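## Task

Every foam block has a lot number on the shelf edge directly beneath it. Any foam block whose lot number shows up two or more times in the storeroom must end on the desk, fully supported with nothing overhanging the desk edge. All remaining foam blocks stay on their own shelves. The robot must not tip over or finish leaning.

## Robot and tools

ROBOT. TidyBot++: a mobile base 0.54 m long, 0.50 m wide and 0.38 m tall on four powered casters. It carries one seven-joint arm with a two-finger gripper. The shoulder sits 0.12 m ahead of the base centre and 0.68 m above the floor. Cameras: base_camera (on the base, looking forward) and wrist_camera (looks along the hand). The arm starts folded with the hand pointing down, sticking out up to 0.08 m past the base front. Segments: upper arm 0.42 m, forearm 0.31 m, hand 0.31 m.

FRAMES. Base frame: origin on the floor below the base centre, x forward, y left, z up, metres. hand_pose uses this frame and marks the point between the finger pads; the hand's own z axis runs out along the fingers and the fingers close along its y axis. Odometry frame: the base frame as it was when the scene began. base_odometry counts wheel turns only (slip shows as travel) and drifts a few cm and degrees over many moves; heading in rad, left positive, -3.142 to 3.142. base_tilt is in degrees, forward and right positive.

move. One action per call, built from these optional keys:
- base: an object with any of translate_m (forward +, -2 to 2 m), strafe_m (left +, -2 to 2 m), rotate_rad (counter-clockwise from above +, -6.3 to 6.3 rad). These are offsets from where the base last reported itself, measured along its axes at command start; translate and strafe together make one straight-line drive.
- joints: absolute angles by name: joint_1_rad (any angle; positive is clockwise from above, opposite to heading), joint_2_rad (-2.249 to 2.249, shoulder, 0 = upper arm vertical, positive leans forward), joint_3_rad (any), joint_4_rad (-2.579 to 2.579, elbow, 0 straight, negative bends forward when joint_3 is 3.14), joint_5_rad (any), joint_6_rad (-2.099 to 2.099, wrist), joint_7_rad (any; hand twist, at 1.57 with hand down the fingers open left/right), gripper_pos (0 fully open to 1 fully closed; pad gap about 85 x (1 - gripper_pos) mm). Unlimited joints take the short way round, so send steps under half a turn. Done tolerances: ±0.039 rad joints 1-4, ±0.095 joints 5-7, ±0.03 gripper.
- target: absolute hand pose, one list of seven numbers [x, y, z, qw, qx, qy, qz], base frame, metres plus unit quaternion, same form as hand_pose. With target, joints may only contain gripper_pos.
- speeds: caps for this action only: translate_m and strafe_m 0.05 to 0.5 m/s (name just one when both are driven), rotate_rad 0.1 to 1.57 rad/s.
- cameras: list of base_camera, wrist_camera or all; [] shows none.
- blocking: true (default) returns after all motion settles; false returns in about 0.5 s while motion continues.
Unknown keys make a call invalid; out-of-range values get it refused. A move without an action just reports state and images.

wait(seconds 0 to 10, cameras) lets time pass and reports. stop(cameras) brakes everything you commanded. zoom_image(camera, region [x0, y0, x1, y1] pixels from the top-left, at most 504 square) enlarges part of the latest image; use it to read lot numbers on shelf edges. read_manual returns only licence texts. finished_scene(scene) closes the current scene irreversibly; the goal must hold with the robot idle, and its result gives the next task.

RESULT LINES. base_status, joint_status and hand_status report done, moving, off_target (rested away from target, may still push), not_followed (targets withheld by a self-collision check; 'joint command not followed', 'pose unreachable', 'cause:'), contact_stop or time_out (an unrequested stop; later calls in that reply are skipped), torque_fault, limit_stop_at_motor_heat. hand_target is where the joints' targets would put the hand. motor_effort is percent of max torque, bracketed value the peak in the last action. on_its_own lists uncommanded behaviour. 'ARM HIT' flags a hard self or base hit. Motor temperatures list one value per arm joint; MOTOR HOT appears at 60 °C, and at 75 °C an over-temperature stop lets the arm sink for 30-60 s. A blocked base can show done while far short. A refused call or an unrequested stop skips the rest of that reply's move, wait and finished_scene calls.

TIPS. After target, hand usually lands within 3 cm; correct by adding (wanted - hand_pose) to the last target. To hold a loaded hand still, resend hand_target, not hand_pose. A held load makes the arm sag; never command a joint to its current reading while loaded. Targets low, close and pointing forward often miss or drive the arm into the base; no check keeps the arm off the base. With hand pointing down, reach height tops out near 0.94 m, close in. Closed fingertips extend about 20 mm past the hand point. When a held object touches a surface, hand_pose stops dropping though commands go lower.

AVOID. Driving or turning while the arm is caught above about 0.6 m (tipping), stretched-out sideways swings, reaching far over nearby furniture from folded, pushing into desks or walls, hard squeezing of objects still resting on something, dropping or releasing moving objects, fast swinging of loads. Objects may occasionally get nudged by outside pushes. Back away to right a leaning robot.

Each tool is called after ">>>" by a JSON object that holds its "op" and its "data".

## Session

>>> {"op": "move", "data": {"joints": {"joint_6_rad": 0.6}}}

>>> {"op": "move", "data": {"base": {"rotate_rad": 1.25}}}

>>> {"op": "move", "data": {"base": {"rotate_rad": 1.25}}}

>>> {"op": "move", "data": {"base": {"rotate_rad": 1.25}}}

>>> {"op": "move", "data": {"base": {"rotate_rad": 1.25}}}

Scene clock: 2.10 s.
Motor temperatures (°C): [38 35 30 37 40 37 42]
move: done
base_odometry: x=+0.000 y=+0.000 heading=+0.000
base_tilt: forward=-0.4 right=+0.6
base_status: not commanded
joint_positions: joint_1_rad=-0.038 joint_2_rad=-0.374 joint_3_rad=+3.113 joint_4_rad=-2.522 joint_5_rad=-0.004 joint_6_rad=+0.545 joint_7_rad=+1.592 gripper_pos=+0.000
joint_status: all done
motor_effort: joint_1_rad=+0(1) joint_2_rad=-6(6) joint_3_rad=+1(1) joint_4_rad=+20(20) joint_5_rad=+1(1) joint_6_rad=+9(9) joint_7_rad=-1(1)
hand_pose: x=+0.5384 y=+0.0302 z=+0.8915 quat_wxyz=(-0.012, +0.718, +0.032, +0.695) (m; base frame)
hand_target: x=+0.5382 y=+0.0303 z=+0.9072 quat_wxyz=(-0.012, +0.699, +0.032, +0.714) (m; base frame)
hand_status: not commanded
pictures: base_camera, wrist_camera
Images, in order (width x height): base_camera 644x364, wrist_camera 644x476.

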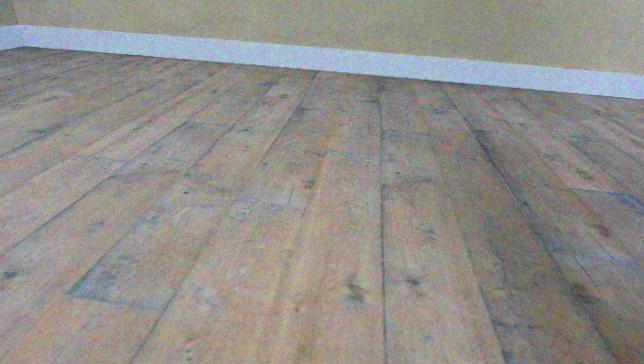

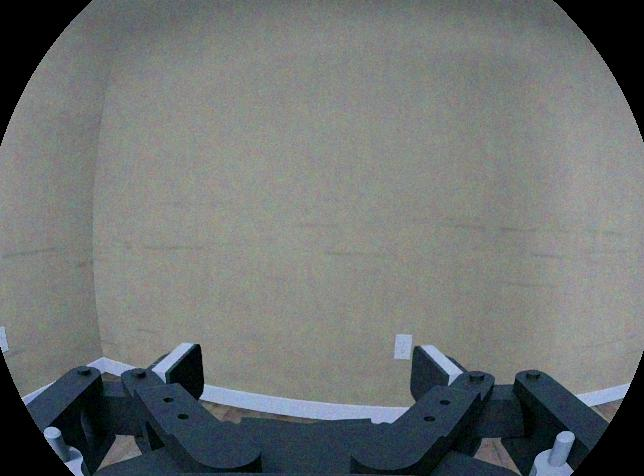

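Scene clock: 4.17 s.
Motor temperatures (°C): [38 35 30 37 40 37 42]
move: done
base_odometry: x=+0.000 y=+0.000 heading=+1.249
base_tilt: forward=-0.3 right=+0.6
base_status: done
joint_positions: joint_1_rad=-0.038 joint_2_rad=-0.374 joint_3_rad=+3.113 joint_4_rad=-2.522 joint_5_rad=-0.004 joint_6_rad=+0.545 joint_7_rad=+1.592 gripper_pos=+0.000
joint_status: not commanded
motor_effort: joint_1_rad=+0(2) joint_2_rad=-6(7) joint_3_rad=+1(2) joint_4_rad=+20(20) joint_5_rad=+1(1) joint_6_rad=+8(9) joint_7_rad=+0(1)
hand_pose: x=+0.5384 y=+0.0302 z=+0.8915 quat_wxyz=(-0.012, +0.718, +0.032, +0.695) (m; base frame)
hand_target: x=+0.5382 y=+0.0303 z=+0.9072 quat_wxyz=(-0.012, +0.699, +0.032, +0.714) (m; base frame)
hand_status: not commanded
pictures: base_camera, wrist_camera
Images, in order (width x height): base_camera 644x364, wrist_camera 644x476.

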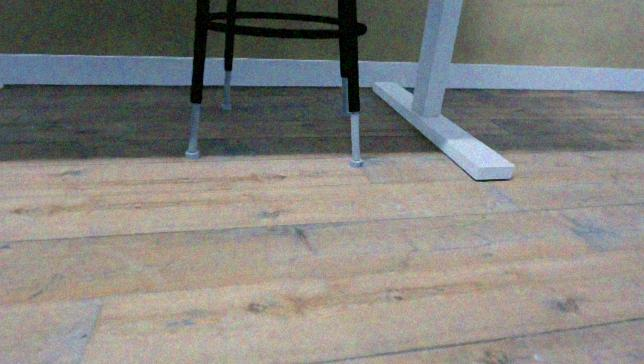

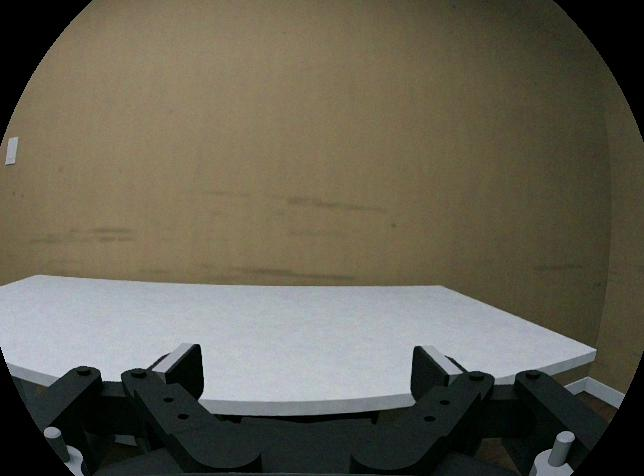

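Scene clock: 6.23 s.
Motor temperatures (°C): [38 35 30 37 40 37 42]
move: done
base_odometry: x=+0.000 y=+0.000 heading=+2.498
base_tilt: forward=-0.4 right=+0.6
base_status: done
joint_positions: joint_1_rad=-0.038 joint_2_rad=-0.374 joint_3_rad=+3.113 joint_4_rad=-2.522 joint_5_rad=-0.004 joint_6_rad=+0.545 joint_7_rad=+1.592 gripper_pos=+0.000
joint_status: not commanded
motor_effort: joint_1_rad=+0(2) joint_2_rad=-6(7) joint_3_rad=+1(2) joint_4_rad=+20(20) joint_5_rad=+1(1) joint_6_rad=+9(9) joint_7_rad=+0(1)
hand_pose: x=+0.5384 y=+0.0303 z=+0.8916 quat_wxyz=(-0.012, +0.718, +0.032, +0.695) (m; base frame)
hand_target: x=+0.5382 y=+0.0303 z=+0.9072 quat_wxyz=(-0.012, +0.699, +0.032, +0.714) (m; base frame)
hand_status: not commanded
pictures: base_camera, wrist_camera
Images, in order (width x height): base_camera 644x364, wrist_camera 644x476.

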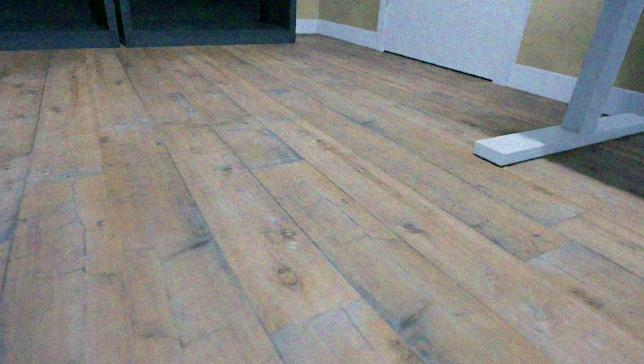

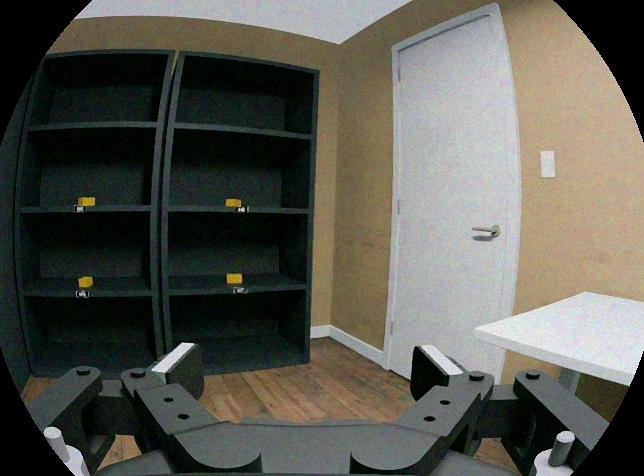

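Scene clock: 8.30 s.
Motor temperatures (°C): [38 35 30 37 40 37 42]
move: done
base_odometry: x=+0.000 y=+0.000 heading=-2.535
base_tilt: forward=-0.3 right=+0.6
base_status: done
joint_positions: joint_1_rad=-0.038 joint_2_rad=-0.374 joint_3_rad=+3.112 joint_4_rad=-2.522 joint_5_rad=-0.004 joint_6_rad=+0.545 joint_7_rad=+1.592 gripper_pos=+0.000
joint_status: not commanded
motor_effort: joint_1_rad=-1(2) joint_2_rad=-6(7) joint_3_rad=+1(2) joint_4_rad=+20(20) joint_5_rad=+1(1) joint_6_rad=+9(10) joint_7_rad=+0(1)
hand_pose: x=+0.5384 y=+0.0303 z=+0.8916 quat_wxyz=(-0.012, +0.718, +0.033, +0.695) (m; base frame)
hand_target: x=+0.5382 y=+0.0303 z=+0.9072 quat_wxyz=(-0.012, +0.699, +0.032, +0.714) (m; base frame)
hand_status: not commanded
pictures: base_camera, wrist_camera
Images, in order (width x height): base_camera 644x364, wrist_camera 644x476.

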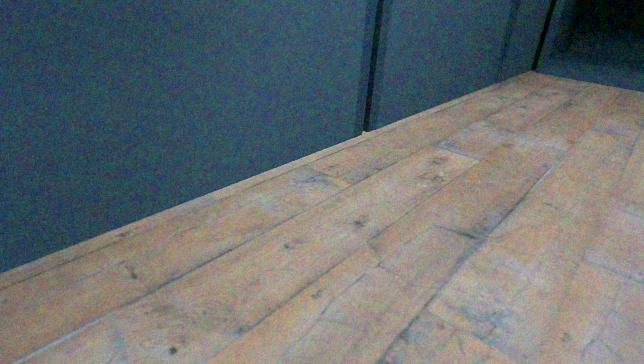

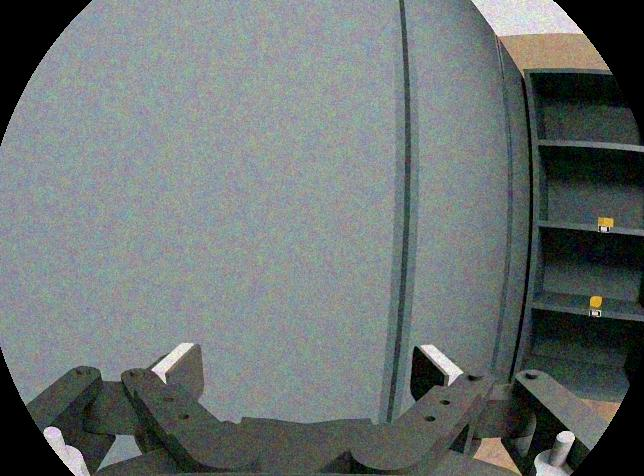

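Scene clock: 10.37 s.
Motor temperatures (°C): [38 35 30 37 40 37 42]
move: done
base_odometry: x=+0.000 y=+0.000 heading=-1.286
base_tilt: forward=-0.3 right=+0.6
base_status: done
joint_positions: joint_1_rad=-0.038 joint_2_rad=-0.374 joint_3_rad=+3.112 joint_4_rad=-2.522 joint_5_rad=-0.004 joint_6_rad=+0.545 joint_7_rad=+1.592 gripper_pos=+0.000
joint_status: not commanded
motor_effort: joint_1_rad=+0(2) joint_2_rad=-5(7) joint_3_rad=+1(2) joint_4_rad=+19(20) joint_5_rad=+1(1) joint_6_rad=+9(9) joint_7_rad=+0(1)
hand_pose: x=+0.5384 y=+0.0303 z=+0.8916 quat_wxyz=(-0.012, +0.718, +0.033, +0.695) (m; base frame)
hand_target: x=+0.5382 y=+0.0303 z=+0.9072 quat_wxyz=(-0.012, +0.699, +0.032, +0.714) (m; base frame)
hand_status: not commanded
pictures: base_camera, wrist_camera
Images, in order (width x height): base_camera 644x364, wrist_camera 644x476.

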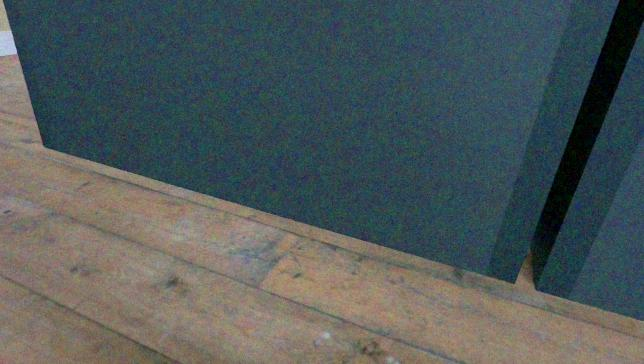

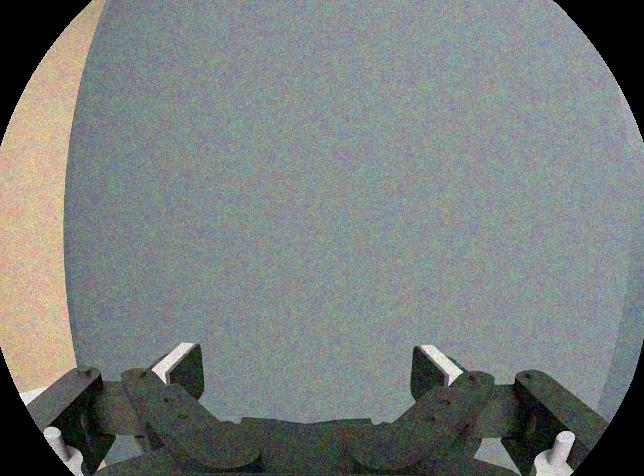

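>>> {"op": "move", "data": {"base": {"rotate_rad": -2.037}}}

>>> {"op": "move", "data": {"base": {"translate_m": 1.7, "strafe_m": -0.3}, "joints": {"joint_6_rad": 0.42}}}

Scene clock: 15.47 s.
Motor temperatures (°C): [38 35 30 37 40 37 42]
move: done
base_odometry: x=+0.000 y=+0.000 heading=+2.961
base_tilt: forward=-0.3 right=+0.6
base_status: done
joint_positions: joint_1_rad=-0.038 joint_2_rad=-0.374 joint_3_rad=+3.112 joint_4_rad=-2.522 joint_5_rad=-0.004 joint_6_rad=+0.546 joint_7_rad=+1.592 gripper_pos=+0.000
joint_status: not commanded
motor_effort: joint_1_rad=+0(2) joint_2_rad=-6(7) joint_3_rad=+0(2) joint_4_rad=+19(21) joint_5_rad=+1(1) joint_6_rad=+9(9) joint_7_rad=-1(1)
hand_pose: x=+0.5384 y=+0.0305 z=+0.8917 quat_wxyz=(-0.012, +0.718, +0.033, +0.696) (m; base frame)
hand_target: x=+0.5382 y=+0.0303 z=+0.9072 quat_wxyz=(-0.012, +0.699, +0.032, +0.714) (m; base frame)
hand_status: not commanded
pictures: base_camera, wrist_camera
Images, in order (width x height): base_camera 644x364, wrist_camera 644x476.

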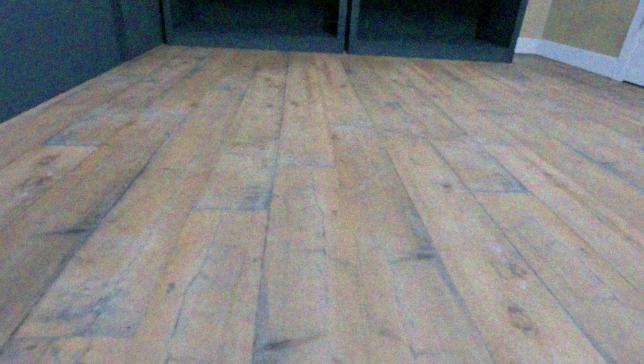

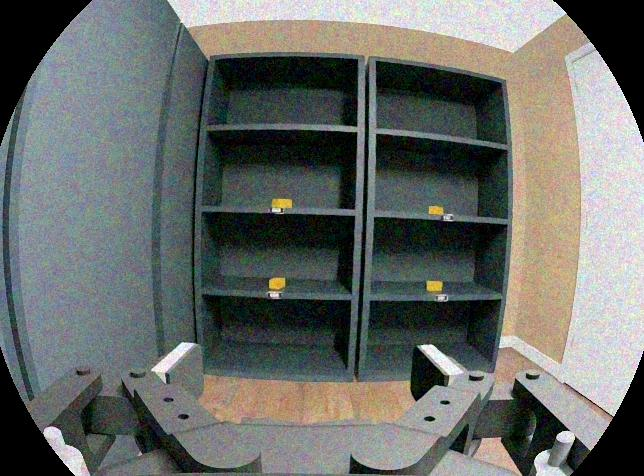

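Scene clock: 20.10 s.
Motor temperatures (°C): [38 35 30 37 40 37 42]
move: done
base_odometry: x=-1.619 y=+0.601 heading=+2.960
base_tilt: forward=-0.3 right=+0.6
base_status: done
joint_positions: joint_1_rad=-0.038 joint_2_rad=-0.377 joint_3_rad=+3.112 joint_4_rad=-2.523 joint_5_rad=-0.004 joint_6_rad=+0.420 joint_7_rad=+1.592 gripper_pos=+0.000
joint_status: all done
motor_effort: joint_1_rad=+0(1) joint_2_rad=-5(8) joint_3_rad=+1(1) joint_4_rad=+20(22) joint_5_rad=+1(1) joint_6_rad=+9(10) joint_7_rad=+0(1)
hand_pose: x=+0.5341 y=+0.0300 z=+0.8539 quat_wxyz=(-0.011, +0.759, +0.034, +0.650) (m; base frame)
hand_target: x=+0.5343 y=+0.0296 z=+0.8514 quat_wxyz=(-0.011, +0.761, +0.034, +0.648) (m; base frame)
hand_status: not commanded
pictures: base_camera, wrist_camera
Images, in order (width x height): base_camera 644x364, wrist_camera 644x476.

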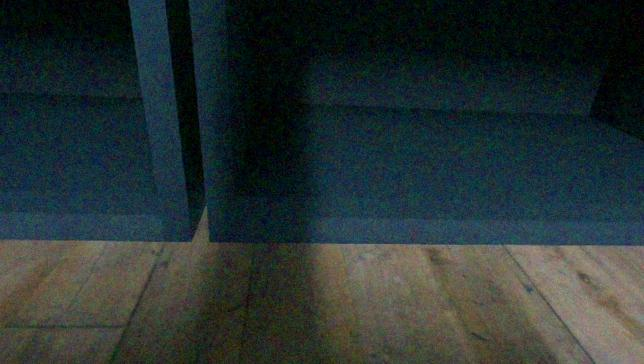

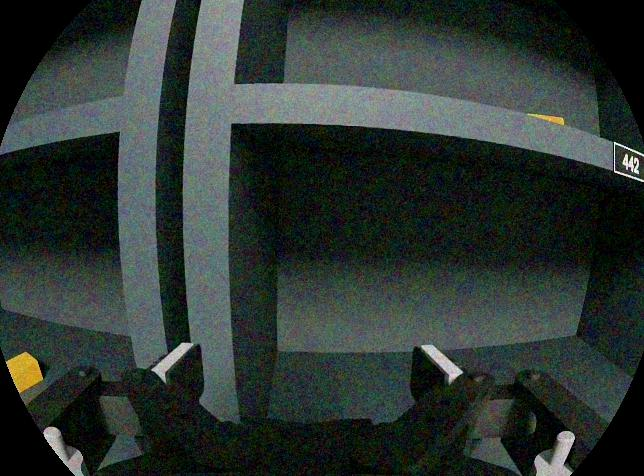

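>>> {"op": "move", "data": {"base": {"translate_m": -0.55}}}

Scene clock: 22.70 s.
Motor temperatures (°C): [38 35 30 37 40 37 42]
move: done
base_odometry: x=-1.078 y=+0.501 heading=+2.960
base_tilt: forward=-0.4 right=+0.6
base_status: done
joint_positions: joint_1_rad=-0.038 joint_2_rad=-0.379 joint_3_rad=+3.112 joint_4_rad=-2.523 joint_5_rad=-0.004 joint_6_rad=+0.420 joint_7_rad=+1.592 gripper_pos=+0.000
joint_status: not commanded
motor_effort: joint_1_rad=+0(1) joint_2_rad=-6(8) joint_3_rad=+1(2) joint_4_rad=+20(21) joint_5_rad=+1(1) joint_6_rad=+8(9) joint_7_rad=+0(1)
hand_pose: x=+0.5339 y=+0.0300 z=+0.8545 quat_wxyz=(-0.011, +0.758, +0.034, +0.651) (m; base frame)
hand_target: x=+0.5343 y=+0.0296 z=+0.8514 quat_wxyz=(-0.011, +0.761, +0.034, +0.648) (m; base frame)
hand_status: not commanded
pictures: base_camera, wrist_camera
Images, in order (width x height): base_camera 644x364, wrist_camera 644x476.

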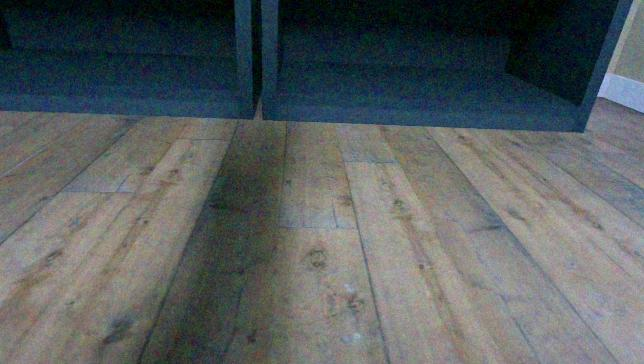

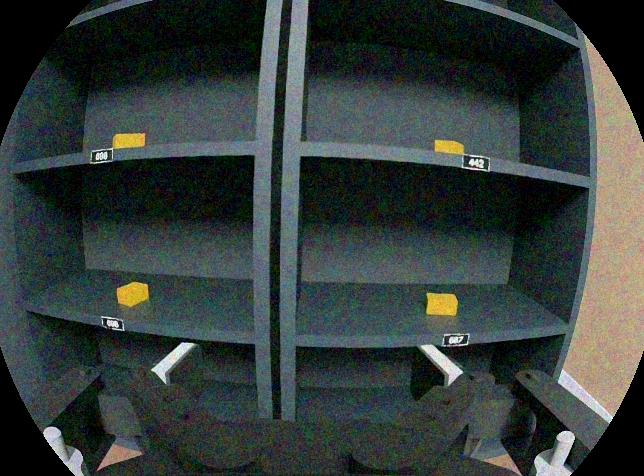

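>>> {"op": "zoom_image", "data": {"camera": "wrist_camera", "region": [80, 140, 130, 170]}}

>>> {"op": "zoom_image", "data": {"camera": "wrist_camera", "region": [90, 310, 140, 340]}}

>>> {"op": "zoom_image", "data": {"camera": "wrist_camera", "region": [450, 148, 500, 178]}}

>>> {"op": "zoom_image", "data": {"camera": "wrist_camera", "region": [430, 325, 480, 355]}}

Scaled by 10.080.

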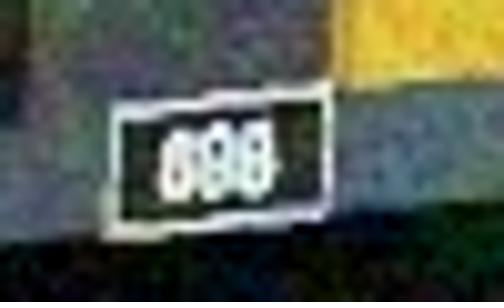

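Scaled by 10.080.

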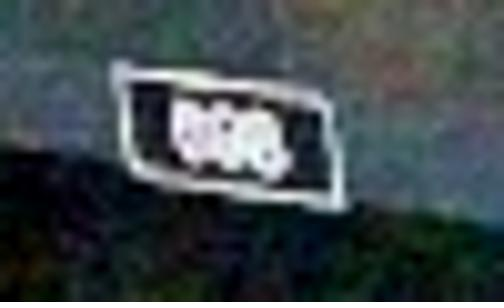

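Scaled by 10.080.

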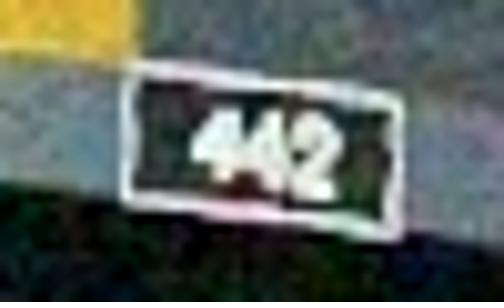

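Scaled by 10.080.

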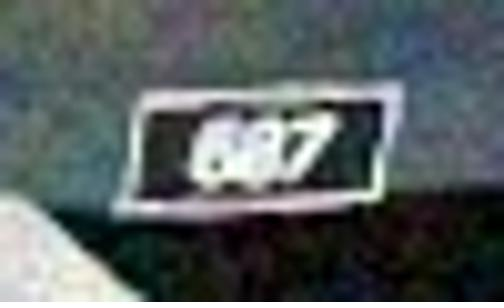

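>>> {"op": "move", "data": {"base": {"translate_m": 0.22, "strafe_m": 0.42}, "cameras": ["wrist_camera"]}}

Scene clock: 25.20 s.
Motor temperatures (°C): [38 35 30 37 40 37 42]
move: done
base_odometry: x=-1.370 y=+0.128 heading=+2.961
base_tilt: forward=-0.3 right=+0.6
base_status: done
joint_positions: joint_1_rad=-0.038 joint_2_rad=-0.378 joint_3_rad=+3.112 joint_4_rad=-2.523 joint_5_rad=-0.004 joint_6_rad=+0.420 joint_7_rad=+1.592 gripper_pos=+0.000
joint_status: not commanded
motor_effort: joint_1_rad=-1(1) joint_2_rad=-5(7) joint_3_rad=+1(3) joint_4_rad=+20(21) joint_5_rad=+1(1) joint_6_rad=+9(10) joint_7_rad=+0(1)
hand_pose: x=+0.5339 y=+0.0300 z=+0.8543 quat_wxyz=(-0.011, +0.759, +0.034, +0.651) (m; base frame)
hand_target: x=+0.5343 y=+0.0296 z=+0.8514 quat_wxyz=(-0.011, +0.761, +0.034, +0.648) (m; base frame)
hand_status: not commanded
pictures: wrist_camera
Images, in order (width x height): wrist_camera 644x476.

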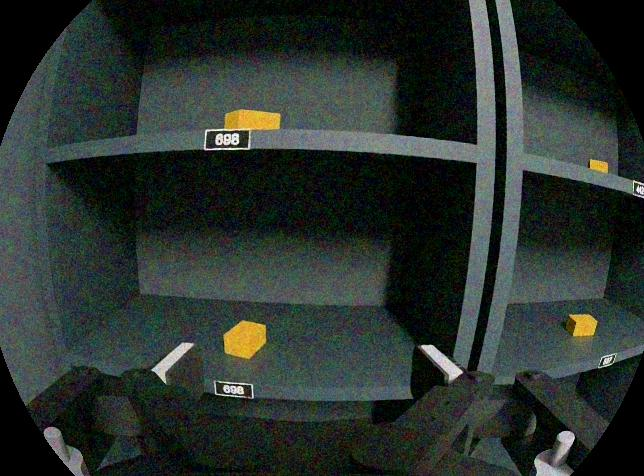

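>>> {"op": "zoom_image", "data": {"camera": "wrist_camera", "region": [195, 120, 265, 160]}}

>>> {"op": "zoom_image", "data": {"camera": "wrist_camera", "region": [205, 370, 265, 405]}}

>>> {"op": "zoom_image", "data": {"camera": "wrist_camera", "region": [590, 345, 640, 375]}}

Scaled by 7.200.

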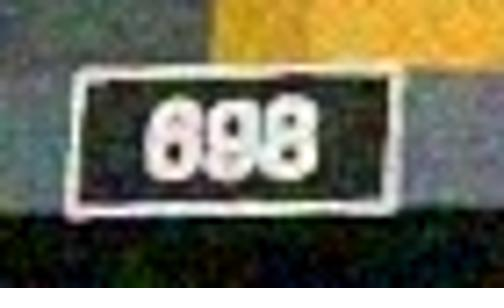

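Scaled by 8.400.

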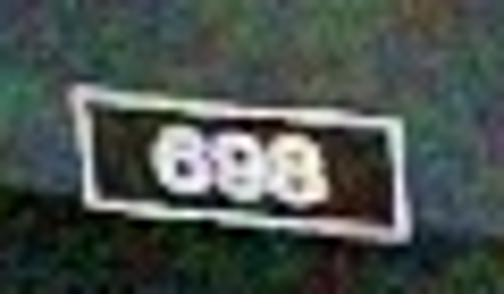

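Scaled by 10.080.

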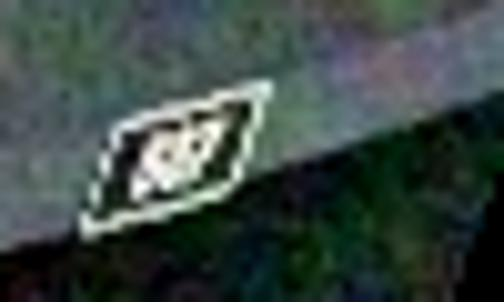

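>>> {"op": "move", "data": {"joints": {"joint_2_rad": 0.9, "joint_6_rad": 1.7}, "cameras": ["wrist_camera"]}}

Scene clock: 28.43 s.
Motor temperatures (°C): [38 35 30 37 40 37 42]
move: done
base_odometry: x=-1.370 y=+0.128 heading=+2.961
base_tilt: forward=-0.3 right=+0.6
base_status: not commanded
joint_positions: joint_1_rad=-0.038 joint_2_rad=+0.874 joint_3_rad=+3.112 joint_4_rad=-2.523 joint_5_rad=-0.004 joint_6_rad=+1.642 joint_7_rad=+1.592 gripper_pos=+0.000
joint_status: all done
motor_effort: joint_1_rad=-1(1) joint_2_rad=-29(30) joint_3_rad=-1(1) joint_4_rad=+1(20) joint_5_rad=+1(1) joint_6_rad=+8(10) joint_7_rad=+0(1)
hand_pose: x=+0.6672 y=+0.0334 z=+0.5912 quat_wxyz=(-0.018, +0.769, +0.022, +0.639) (m; base frame)
hand_target: x=+0.6672 y=+0.0328 z=+0.5942 quat_wxyz=(-0.018, +0.759, +0.021, +0.650) (m; base frame)
hand_status: not commanded
pictures: wrist_camera
Images, in order (width x height): wrist_camera 644x476.

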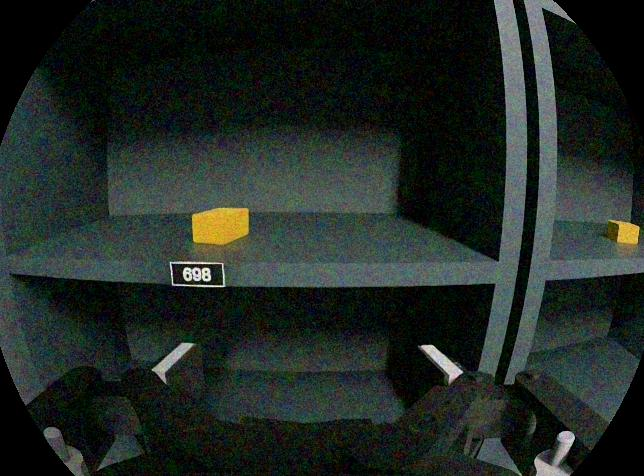

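>>> {"op": "move", "data": {"joints": {"joint_1_rad": -0.785, "joint_2_rad": 0.725, "joint_4_rad": -2.10, "joint_5_rad": -1.323, "joint_6_rad": 1.12, "joint_7_rad": 1.931}}}

Scene clock: 35.03 s.
Motor temperatures (°C): [38 35 30 37 40 37 42]
move: done
base_odometry: x=-1.370 y=+0.128 heading=+2.961
base_tilt: forward=-0.3 right=+0.6
base_status: not commanded
joint_positions: joint_1_rad=-0.771 joint_2_rad=+0.730 joint_3_rad=+3.112 joint_4_rad=-2.121 joint_5_rad=-1.250 joint_6_rad=+1.170 joint_7_rad=+1.887 gripper_pos=+0.000
joint_status: all done
motor_effort: joint_1_rad=+0(2) joint_2_rad=-32(32) joint_3_rad=+2(3) joint_4_rad=+7(8) joint_5_rad=+3(4) joint_6_rad=+8(10) joint_7_rad=+0(1)
hand_pose: x=+0.6563 y=+0.1615 z=+0.5989 quat_wxyz=(+0.110, +0.797, -0.135, +0.578) (m; base frame)
hand_target: x=+0.6483 y=+0.1638 z=+0.5858 quat_wxyz=(+0.115, +0.812, -0.148, +0.553) (m; base frame)
hand_status: not commanded
pictures: base_camera, wrist_camera
Images, in order (width x height): base_camera 644x364, wrist_camera 644x476.

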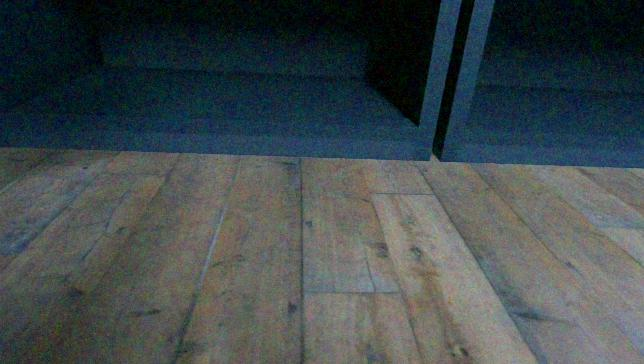

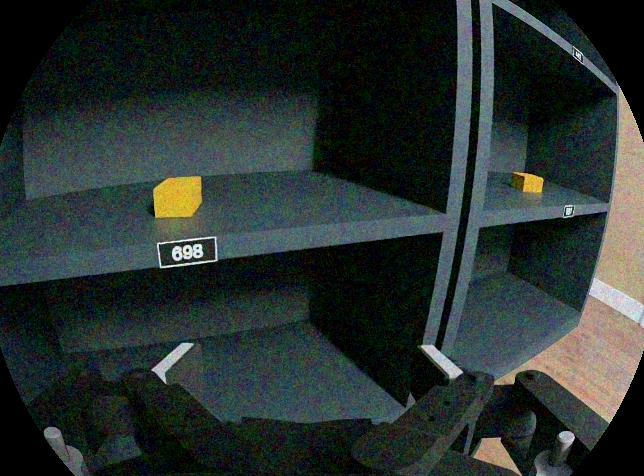

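>>> {"op": "zoom_image", "data": {"camera": "wrist_camera", "region": [130, 160, 230, 240]}}

Scaled by 5.040.

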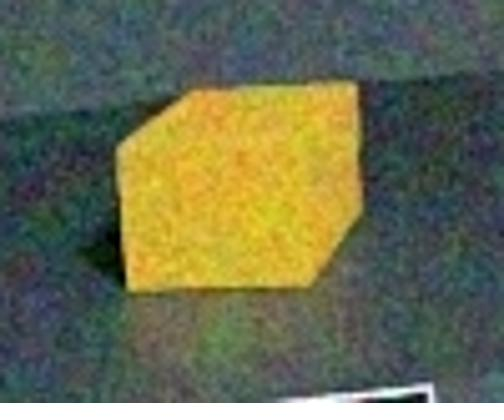

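>>> {"op": "move", "data": {"joints": {"joint_2_rad": 0.75, "joint_5_rad": -1.21}, "base": {"translate_m": 0.37, "strafe_m": 0.065}, "cameras": ["wrist_camera"]}}

Scene clock: 39.50 s.
Motor temperatures (°C): [38 35 30 37 40 37 42]
move: done
base_odometry: x=-1.745 y=+0.130 heading=+2.962
base_tilt: forward=-0.3 right=+0.6
base_status: done
joint_positions: joint_1_rad=-0.773 joint_2_rad=+0.733 joint_3_rad=+3.112 joint_4_rad=-2.113 joint_5_rad=-1.210 joint_6_rad=+1.166 joint_7_rad=+1.888 gripper_pos=+0.000
joint_status: all done
motor_effort: joint_1_rad=+0(2) joint_2_rad=-31(33) joint_3_rad=+2(3) joint_4_rad=+7(9) joint_5_rad=+3(5) joint_6_rad=+8(9) joint_7_rad=+0(1)
hand_pose: x=+0.6622 y=+0.1750 z=+0.6011 quat_wxyz=(+0.098, +0.797, -0.118, +0.584) (m; base frame)
hand_target: x=+0.6598 y=+0.1893 z=+0.5824 quat_wxyz=(+0.100, +0.814, -0.093, +0.565) (m; base frame)
hand_status: not commanded
pictures: wrist_camera
Images, in order (width x height): wrist_camera 644x476.

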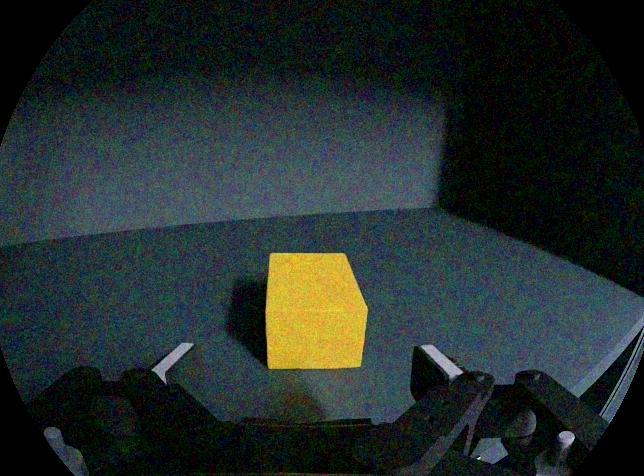

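>>> {"op": "move", "data": {"joints": {"joint_2_rad": 0.785}, "base": {"translate_m": 0.112, "strafe_m": -0.038}, "speeds": {"translate_m": 0.2}, "cameras": ["wrist_camera"]}}

Scene clock: 41.17 s.
Motor temperatures (°C): [38 35 30 37 40 37 42]
move: done
base_odometry: x=-1.849 y=+0.188 heading=+2.962
base_tilt: forward=-0.3 right=+0.6
base_status: done
joint_positions: joint_1_rad=-0.779 joint_2_rad=+0.760 joint_3_rad=+3.112 joint_4_rad=-2.113 joint_5_rad=-1.210 joint_6_rad=+1.164 joint_7_rad=+1.888 gripper_pos=+0.000
joint_status: all done
motor_effort: joint_1_rad=+0(3) joint_2_rad=-32(33) joint_3_rad=+3(4) joint_4_rad=+6(8) joint_5_rad=+3(3) joint_6_rad=+8(9) joint_7_rad=+0(1)
hand_pose: x=+0.6593 y=+0.1769 z=+0.5869 quat_wxyz=(+0.105, +0.803, -0.109, +0.577) (m; base frame)
hand_target: x=+0.6571 y=+0.1867 z=+0.5645 quat_wxyz=(+0.112, +0.820, -0.085, +0.556) (m; base frame)
hand_status: not commanded
pictures: wrist_camera
Images, in order (width x height): wrist_camera 644x476.

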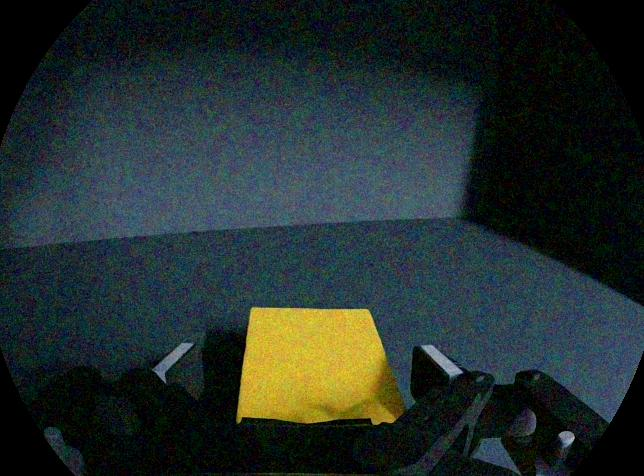

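>>> {"op": "move", "data": {"joints": {"gripper_pos": 0.45}, "cameras": ["wrist_camera"]}}

Scene clock: 42.07 s.
Motor temperatures (°C): [38 35 30 37 40 37 42]
move: off_target
base_odometry: x=-1.849 y=+0.188 heading=+2.962
base_tilt: forward=-0.3 right=+0.6
base_status: not commanded
joint_positions: joint_1_rad=-0.779 joint_2_rad=+0.759 joint_3_rad=+3.112 joint_4_rad=-2.113 joint_5_rad=-1.210 joint_6_rad=+1.164 joint_7_rad=+1.889 gripper_pos=+0.408
joint_status: gripper_pos off_target (ended at +0.408, target +0.450)
motor_effort: joint_1_rad=+0(1) joint_2_rad=-29(32) joint_3_rad=+2(3) joint_4_rad=+6(7) joint_5_rad=+3(3) joint_6_rad=+6(9) joint_7_rad=-1(1)
hand_pose: x=+0.6594 y=+0.1771 z=+0.5873 quat_wxyz=(+0.105, +0.803, -0.109, +0.577) (m; base frame)
hand_target: x=+0.6571 y=+0.1867 z=+0.5645 quat_wxyz=(+0.112, +0.820, -0.085, +0.556) (m; base frame)
hand_status: not commanded
pictures: wrist_camera
Images, in order (width x height): wrist_camera 644x476.

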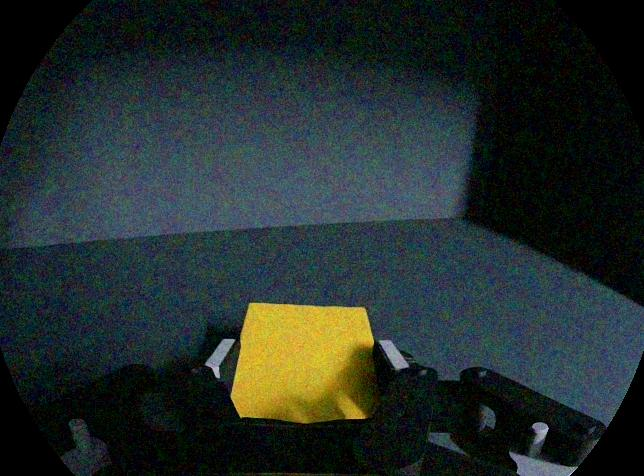

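>>> {"op": "move", "data": {"joints": {"joint_2_rad": 0.69}, "cameras": []}}

>>> {"op": "move", "data": {"base": {"translate_m": -0.55}, "cameras": ["wrist_camera"]}}

>>> {"op": "move", "data": {"base": {"translate_m": -0.89, "strafe_m": -0.4}, "joints": {"joint_1_rad": 0.6, "joint_2_rad": -0.51, "joint_4_rad": -2.08, "joint_5_rad": 0.0, "joint_6_rad": -0.23, "joint_7_rad": 1.59}}}

Scene clock: 44.10 s.
Motor temperatures (°C): [38 35 30 37 40 37 42]
move: done
base_odometry: x=-1.849 y=+0.188 heading=+2.962
base_tilt: forward=-0.3 right=+0.6
base_status: not commanded
joint_positions: joint_1_rad=-0.779 joint_2_rad=+0.685 joint_3_rad=+3.112 joint_4_rad=-2.113 joint_5_rad=-1.210 joint_6_rad=+1.154 joint_7_rad=+1.889 gripper_pos=+0.408
joint_status: all done
motor_effort: joint_1_rad=-1(1) joint_2_rad=-31(34) joint_3_rad=+2(3) joint_4_rad=+8(9) joint_5_rad=+3(4) joint_6_rad=+9(9) joint_7_rad=+0(1)
hand_pose: x=+0.6628 y=+0.1823 z=+0.6221 quat_wxyz=(+0.079, +0.793, -0.126, +0.591) (m; base frame)
hand_target: x=+0.6633 y=+0.1929 z=+0.6136 quat_wxyz=(+0.081, +0.804, -0.107, +0.580) (m; base frame)
hand_status: not commanded
pictures: none
No camera images: "cameras" was empty.

Scene clock: 46.57 s.
Motor temperatures (°C): [38 35 30 37 40 37 42]
move: done
base_odometry: x=-1.308 y=+0.090 heading=+2.963
base_tilt: forward=-0.3 right=+0.6
base_status: done
joint_positions: joint_1_rad=-0.780 joint_2_rad=+0.685 joint_3_rad=+3.112 joint_4_rad=-2.112 joint_5_rad=-1.210 joint_6_rad=+1.154 joint_7_rad=+1.889 gripper_pos=+0.408
joint_status: not commanded
motor_effort: joint_1_rad=-1(2) joint_2_rad=-31(34) joint_3_rad=+2(3) joint_4_rad=+9(9) joint_5_rad=+3(4) joint_6_rad=+8(9) joint_7_rad=+0(1)
hand_pose: x=+0.6630 y=+0.1834 z=+0.6226 quat_wxyz=(+0.078, +0.793, -0.126, +0.592) (m; base frame)
hand_target: x=+0.6633 y=+0.1929 z=+0.6136 quat_wxyz=(+0.081, +0.804, -0.107, +0.580) (m; base frame)
hand_status: not commanded
pictures: wrist_camera
Images, in order (width x height): wrist_camera 644x476.

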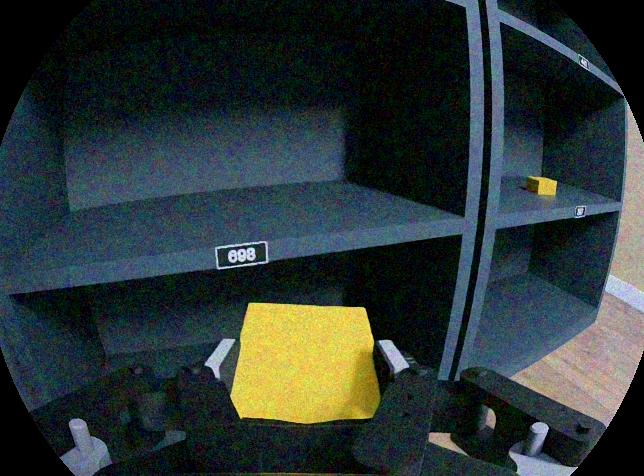

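Scene clock: 49.83 s.
Motor temperatures (°C): [38 35 30 37 40 37 42]
move: done
base_odometry: x=-0.360 y=+0.325 heading=+2.963
base_tilt: forward=-0.4 right=+0.6
base_status: done
joint_positions: joint_1_rad=+0.582 joint_2_rad=-0.505 joint_3_rad=+3.113 joint_4_rad=-2.095 joint_5_rad=-0.070 joint_6_rad=-0.182 joint_7_rad=+1.633 gripper_pos=+0.408
joint_status: all done
motor_effort: joint_1_rad=+0(3) joint_2_rad=-4(34) joint_3_rad=+1(3) joint_4_rad=+23(24) joint_5_rad=+0(6) joint_6_rad=+9(10) joint_7_rad=+0(2)
hand_pose: x=+0.4764 y=-0.2118 z=+0.9819 quat_wxyz=(+0.173, +0.746, -0.208, +0.609) (m; base frame)
hand_target: x=+0.4677 y=-0.2193 z=+0.9783 quat_wxyz=(+0.187, +0.755, -0.211, +0.593) (m; base frame)
hand_status: not commanded
pictures: base_camera, wrist_camera
Images, in order (width x height): base_camera 644x364, wrist_camera 644x476.

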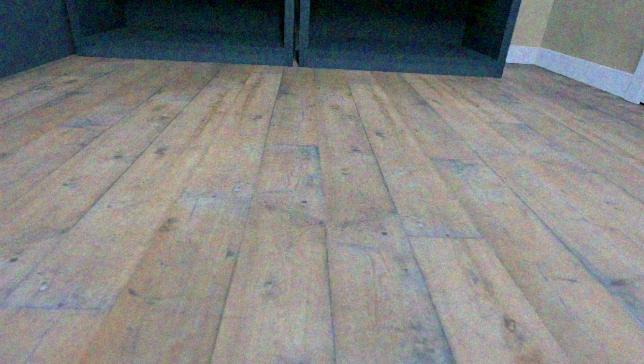

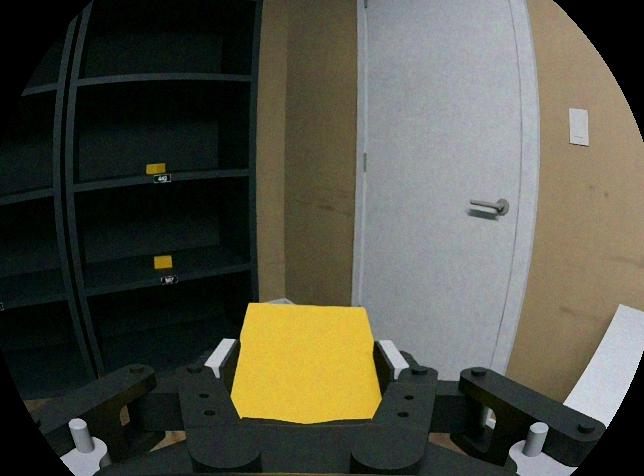

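>>> {"op": "move", "data": {"joints": {"joint_1_rad": 1.4}}}

Scene clock: 53.80 s.
Motor temperatures (°C): [38 35 30 37 40 37 42]
move: done
base_odometry: x=-0.360 y=+0.325 heading=+2.963
base_tilt: forward=-0.4 right=+0.6
base_status: not commanded
joint_positions: joint_1_rad=+1.382 joint_2_rad=-0.505 joint_3_rad=+3.113 joint_4_rad=-2.095 joint_5_rad=-0.069 joint_6_rad=-0.183 joint_7_rad=+1.633 gripper_pos=+0.408
joint_status: all done
motor_effort: joint_1_rad=+0(2) joint_2_rad=-4(5) joint_3_rad=+1(2) joint_4_rad=+23(24) joint_5_rad=+0(1) joint_6_rad=+9(10) joint_7_rad=+0(1)
hand_pose: x=+0.2163 y=-0.4039 z=+0.9815 quat_wxyz=(+0.396, +0.607, -0.481, +0.493) (m; base frame)
hand_target: x=+0.2046 y=-0.4029 z=+0.9783 quat_wxyz=(+0.403, +0.613, -0.488, +0.473) (m; base frame)
hand_status: not commanded
pictures: base_camera, wrist_camera
Images, in order (width x height): base_camera 644x364, wrist_camera 644x476.

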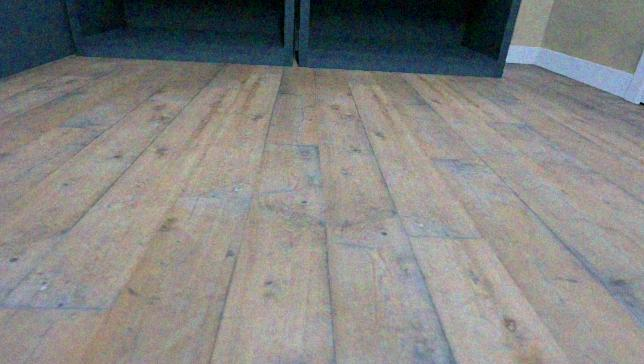

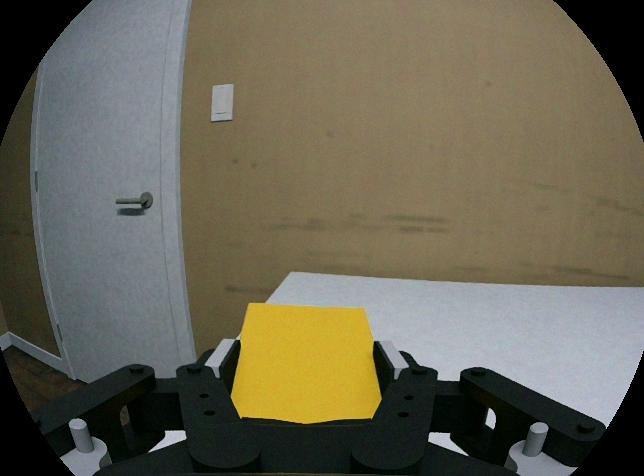

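>>> {"op": "move", "data": {"base": {"strafe_m": -0.12}, "joints": {"joint_2_rad": 0.03, "joint_4_rad": -1.885, "joint_6_rad": 0.118, "joint_1_rad": 1.45}, "cameras": ["wrist_camera"]}}

Scene clock: 56.63 s.
Motor temperatures (°C): [38 35 30 37 40 37 42]
move: done
base_odometry: x=-0.339 y=+0.443 heading=+2.962
base_tilt: forward=-0.3 right=+0.6
base_status: done
joint_positions: joint_1_rad=+1.430 joint_2_rad=+0.011 joint_3_rad=+3.113 joint_4_rad=-1.902 joint_5_rad=-0.069 joint_6_rad=+0.058 joint_7_rad=+1.633 gripper_pos=+0.408
joint_status: all done
motor_effort: joint_1_rad=+0(2) joint_2_rad=-21(23) joint_3_rad=+0(2) joint_4_rad=+22(23) joint_5_rad=+1(1) joint_6_rad=+9(10) joint_7_rad=+0(1)
hand_pose: x=+0.2196 y=-0.5907 z=+0.9101 quat_wxyz=(+0.387, +0.609, -0.519, +0.459) (m; base frame)
hand_target: x=+0.2113 y=-0.6046 z=+0.9265 quat_wxyz=(+0.410, +0.598, -0.505, +0.468) (m; base frame)
hand_status: not commanded
pictures: wrist_camera
Images, in order (width x height): wrist_camera 644x476.

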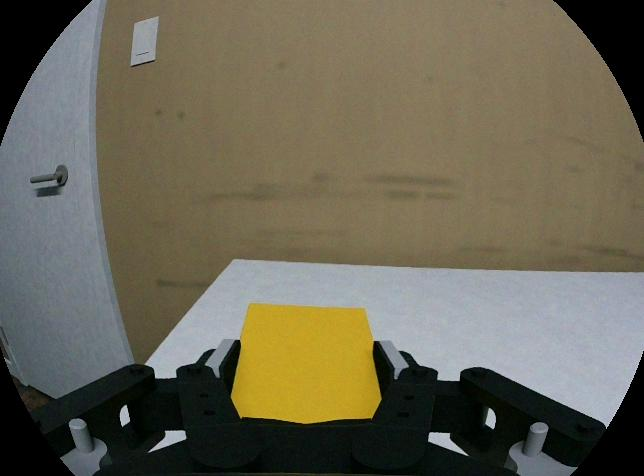

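>>> {"op": "move", "data": {"joints": {"joint_2_rad": 0.14, "joint_4_rad": -2.015, "joint_6_rad": 0.31}, "cameras": ["wrist_camera"]}}

Scene clock: 58.63 s.
Motor temperatures (°C): [38 35 30 37 40 37 42]
move: done
base_odometry: x=-0.339 y=+0.443 heading=+2.962
base_tilt: forward=-0.4 right=+0.6
base_status: not commanded
joint_positions: joint_1_rad=+1.431 joint_2_rad=+0.129 joint_3_rad=+3.113 joint_4_rad=-1.995 joint_5_rad=-0.069 joint_6_rad=+0.252 joint_7_rad=+1.633 gripper_pos=+0.408
joint_status: all done
motor_effort: joint_1_rad=+0(1) joint_2_rad=-24(27) joint_3_rad=+0(0) joint_4_rad=+20(22) joint_5_rad=+1(1) joint_6_rad=+9(10) joint_7_rad=+0(1)
hand_pose: x=+0.2181 y=-0.6105 z=+0.8411 quat_wxyz=(+0.385, +0.610, -0.526, +0.450) (m; base frame)
hand_target: x=+0.2120 y=-0.6132 z=+0.8409 quat_wxyz=(+0.397, +0.608, -0.515, +0.455) (m; base frame)
hand_status: not commanded
pictures: wrist_camera
Images, in order (width x height): wrist_camera 644x476.

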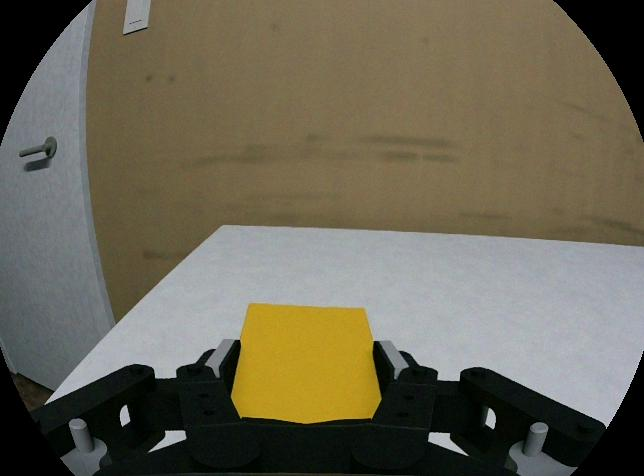

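>>> {"op": "move", "data": {"joints": {"joint_2_rad": 0.187, "joint_4_rad": -2.076, "joint_6_rad": 0.415}, "cameras": ["wrist_camera"]}}

>>> {"op": "move", "data": {"joints": {"joint_2_rad": 0.215, "joint_4_rad": -2.105, "joint_6_rad": 0.46}, "cameras": ["wrist_camera"]}}

Scene clock: 60.07 s.
Motor temperatures (°C): [38 35 30 37 40 37 42]
move: done
base_odometry: x=-0.339 y=+0.443 heading=+2.962
base_tilt: forward=-0.4 right=+0.6
base_status: not commanded
joint_positions: joint_1_rad=+1.431 joint_2_rad=+0.168 joint_3_rad=+3.113 joint_4_rad=-2.052 joint_5_rad=-0.069 joint_6_rad=+0.362 joint_7_rad=+1.633 gripper_pos=+0.408
joint_status: all done
motor_effort: joint_1_rad=+0(1) joint_2_rad=-25(27) joint_3_rad=+0(0) joint_4_rad=+18(21) joint_5_rad=+1(1) joint_6_rad=+8(10) joint_7_rad=+0(1)
hand_pose: x=+0.2157 y=-0.6114 z=+0.8181 quat_wxyz=(+0.391, +0.606, -0.524, +0.452) (m; base frame)
hand_target: x=+0.2117 y=-0.6123 z=+0.8095 quat_wxyz=(+0.396, +0.609, -0.516, +0.454) (m; base frame)
hand_status: not commanded
pictures: wrist_camera
Images, in order (width x height): wrist_camera 644x476.

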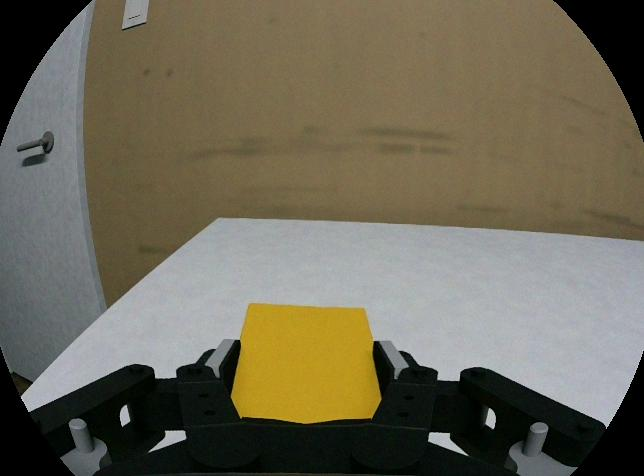

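Scene clock: 60.80 s.
Motor temperatures (°C): [38 35 30 37 40 37 42]
move: done
base_odometry: x=-0.339 y=+0.443 heading=+2.962
base_tilt: forward=-0.3 right=+0.6
base_status: not commanded
joint_positions: joint_1_rad=+1.431 joint_2_rad=+0.194 joint_3_rad=+3.113 joint_4_rad=-2.080 joint_5_rad=-0.069 joint_6_rad=+0.410 joint_7_rad=+1.633 gripper_pos=+0.408
joint_status: all done
motor_effort: joint_1_rad=-1(1) joint_2_rad=-24(27) joint_3_rad=+0(0) joint_4_rad=+18(20) joint_5_rad=+1(1) joint_6_rad=+8(10) joint_7_rad=+0(1)
hand_pose: x=+0.2146 y=-0.6111 z=+0.8015 quat_wxyz=(+0.391, +0.607, -0.526, +0.450) (m; base frame)
hand_target: x=+0.2114 y=-0.6110 z=+0.7902 quat_wxyz=(+0.393, +0.611, -0.519, +0.451) (m; base frame)
hand_status: not commanded
pictures: wrist_camera
Images, in order (width x height): wrist_camera 644x476.

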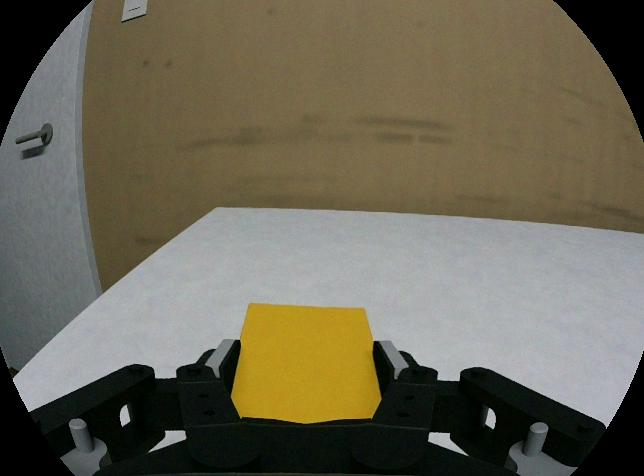

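>>> {"op": "move", "data": {"joints": {"joint_2_rad": 0.238, "joint_4_rad": -2.128, "joint_6_rad": 0.50}, "cameras": []}}

>>> {"op": "move", "data": {"joints": {"joint_2_rad": 0.252, "joint_4_rad": -2.142, "joint_6_rad": 0.522}, "cameras": ["wrist_camera"]}}

Scene clock: 61.80 s.
Motor temperatures (°C): [38 35 30 37 40 37 42]
move: done
base_odometry: x=-0.339 y=+0.443 heading=+2.962
base_tilt: forward=-0.4 right=+0.6
base_status: not commanded
joint_positions: joint_1_rad=+1.431 joint_2_rad=+0.216 joint_3_rad=+3.113 joint_4_rad=-2.103 joint_5_rad=-0.069 joint_6_rad=+0.451 joint_7_rad=+1.633 gripper_pos=+0.408
joint_status: all done
motor_effort: joint_1_rad=-1(1) joint_2_rad=-25(26) joint_3_rad=+0(0) joint_4_rad=+18(19) joint_5_rad=+1(1) joint_6_rad=+9(10) joint_7_rad=+0(0)
hand_pose: x=+0.2136 y=-0.6106 z=+0.7881 quat_wxyz=(+0.391, +0.607, -0.527, +0.448) (m; base frame)
hand_target: x=+0.2112 y=-0.6099 z=+0.7758 quat_wxyz=(+0.391, +0.612, -0.520, +0.449) (m; base frame)
hand_status: not commanded
pictures: none
No camera images: "cameras" was empty.

Scene clock: 62.43 s.
Motor temperatures (°C): [38 35 30 37 40 37 42]
move: done
base_odometry: x=-0.339 y=+0.443 heading=+2.962
base_tilt: forward=-0.3 right=+0.6
base_status: not commanded
joint_positions: joint_1_rad=+1.431 joint_2_rad=+0.228 joint_3_rad=+3.113 joint_4_rad=-2.116 joint_5_rad=-0.069 joint_6_rad=+0.472 joint_7_rad=+1.633 gripper_pos=+0.408
joint_status: all done
motor_effort: joint_1_rad=+0(1) joint_2_rad=-25(26) joint_3_rad=+0(0) joint_4_rad=+19(19) joint_5_rad=+1(1) joint_6_rad=+9(9) joint_7_rad=+0(1)
hand_pose: x=+0.2131 y=-0.6097 z=+0.7797 quat_wxyz=(+0.390, +0.608, -0.528, +0.446) (m; base frame)
hand_target: x=+0.2110 y=-0.6087 z=+0.7666 quat_wxyz=(+0.389, +0.614, -0.521, +0.448) (m; base frame)
hand_status: not commanded
pictures: wrist_camera
Images, in order (width x height): wrist_camera 644x476.

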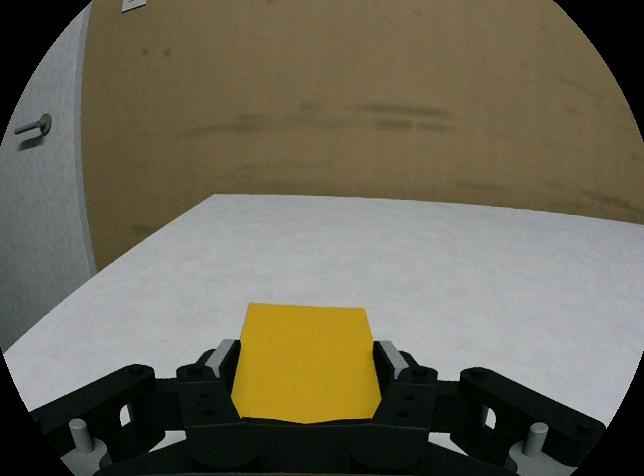

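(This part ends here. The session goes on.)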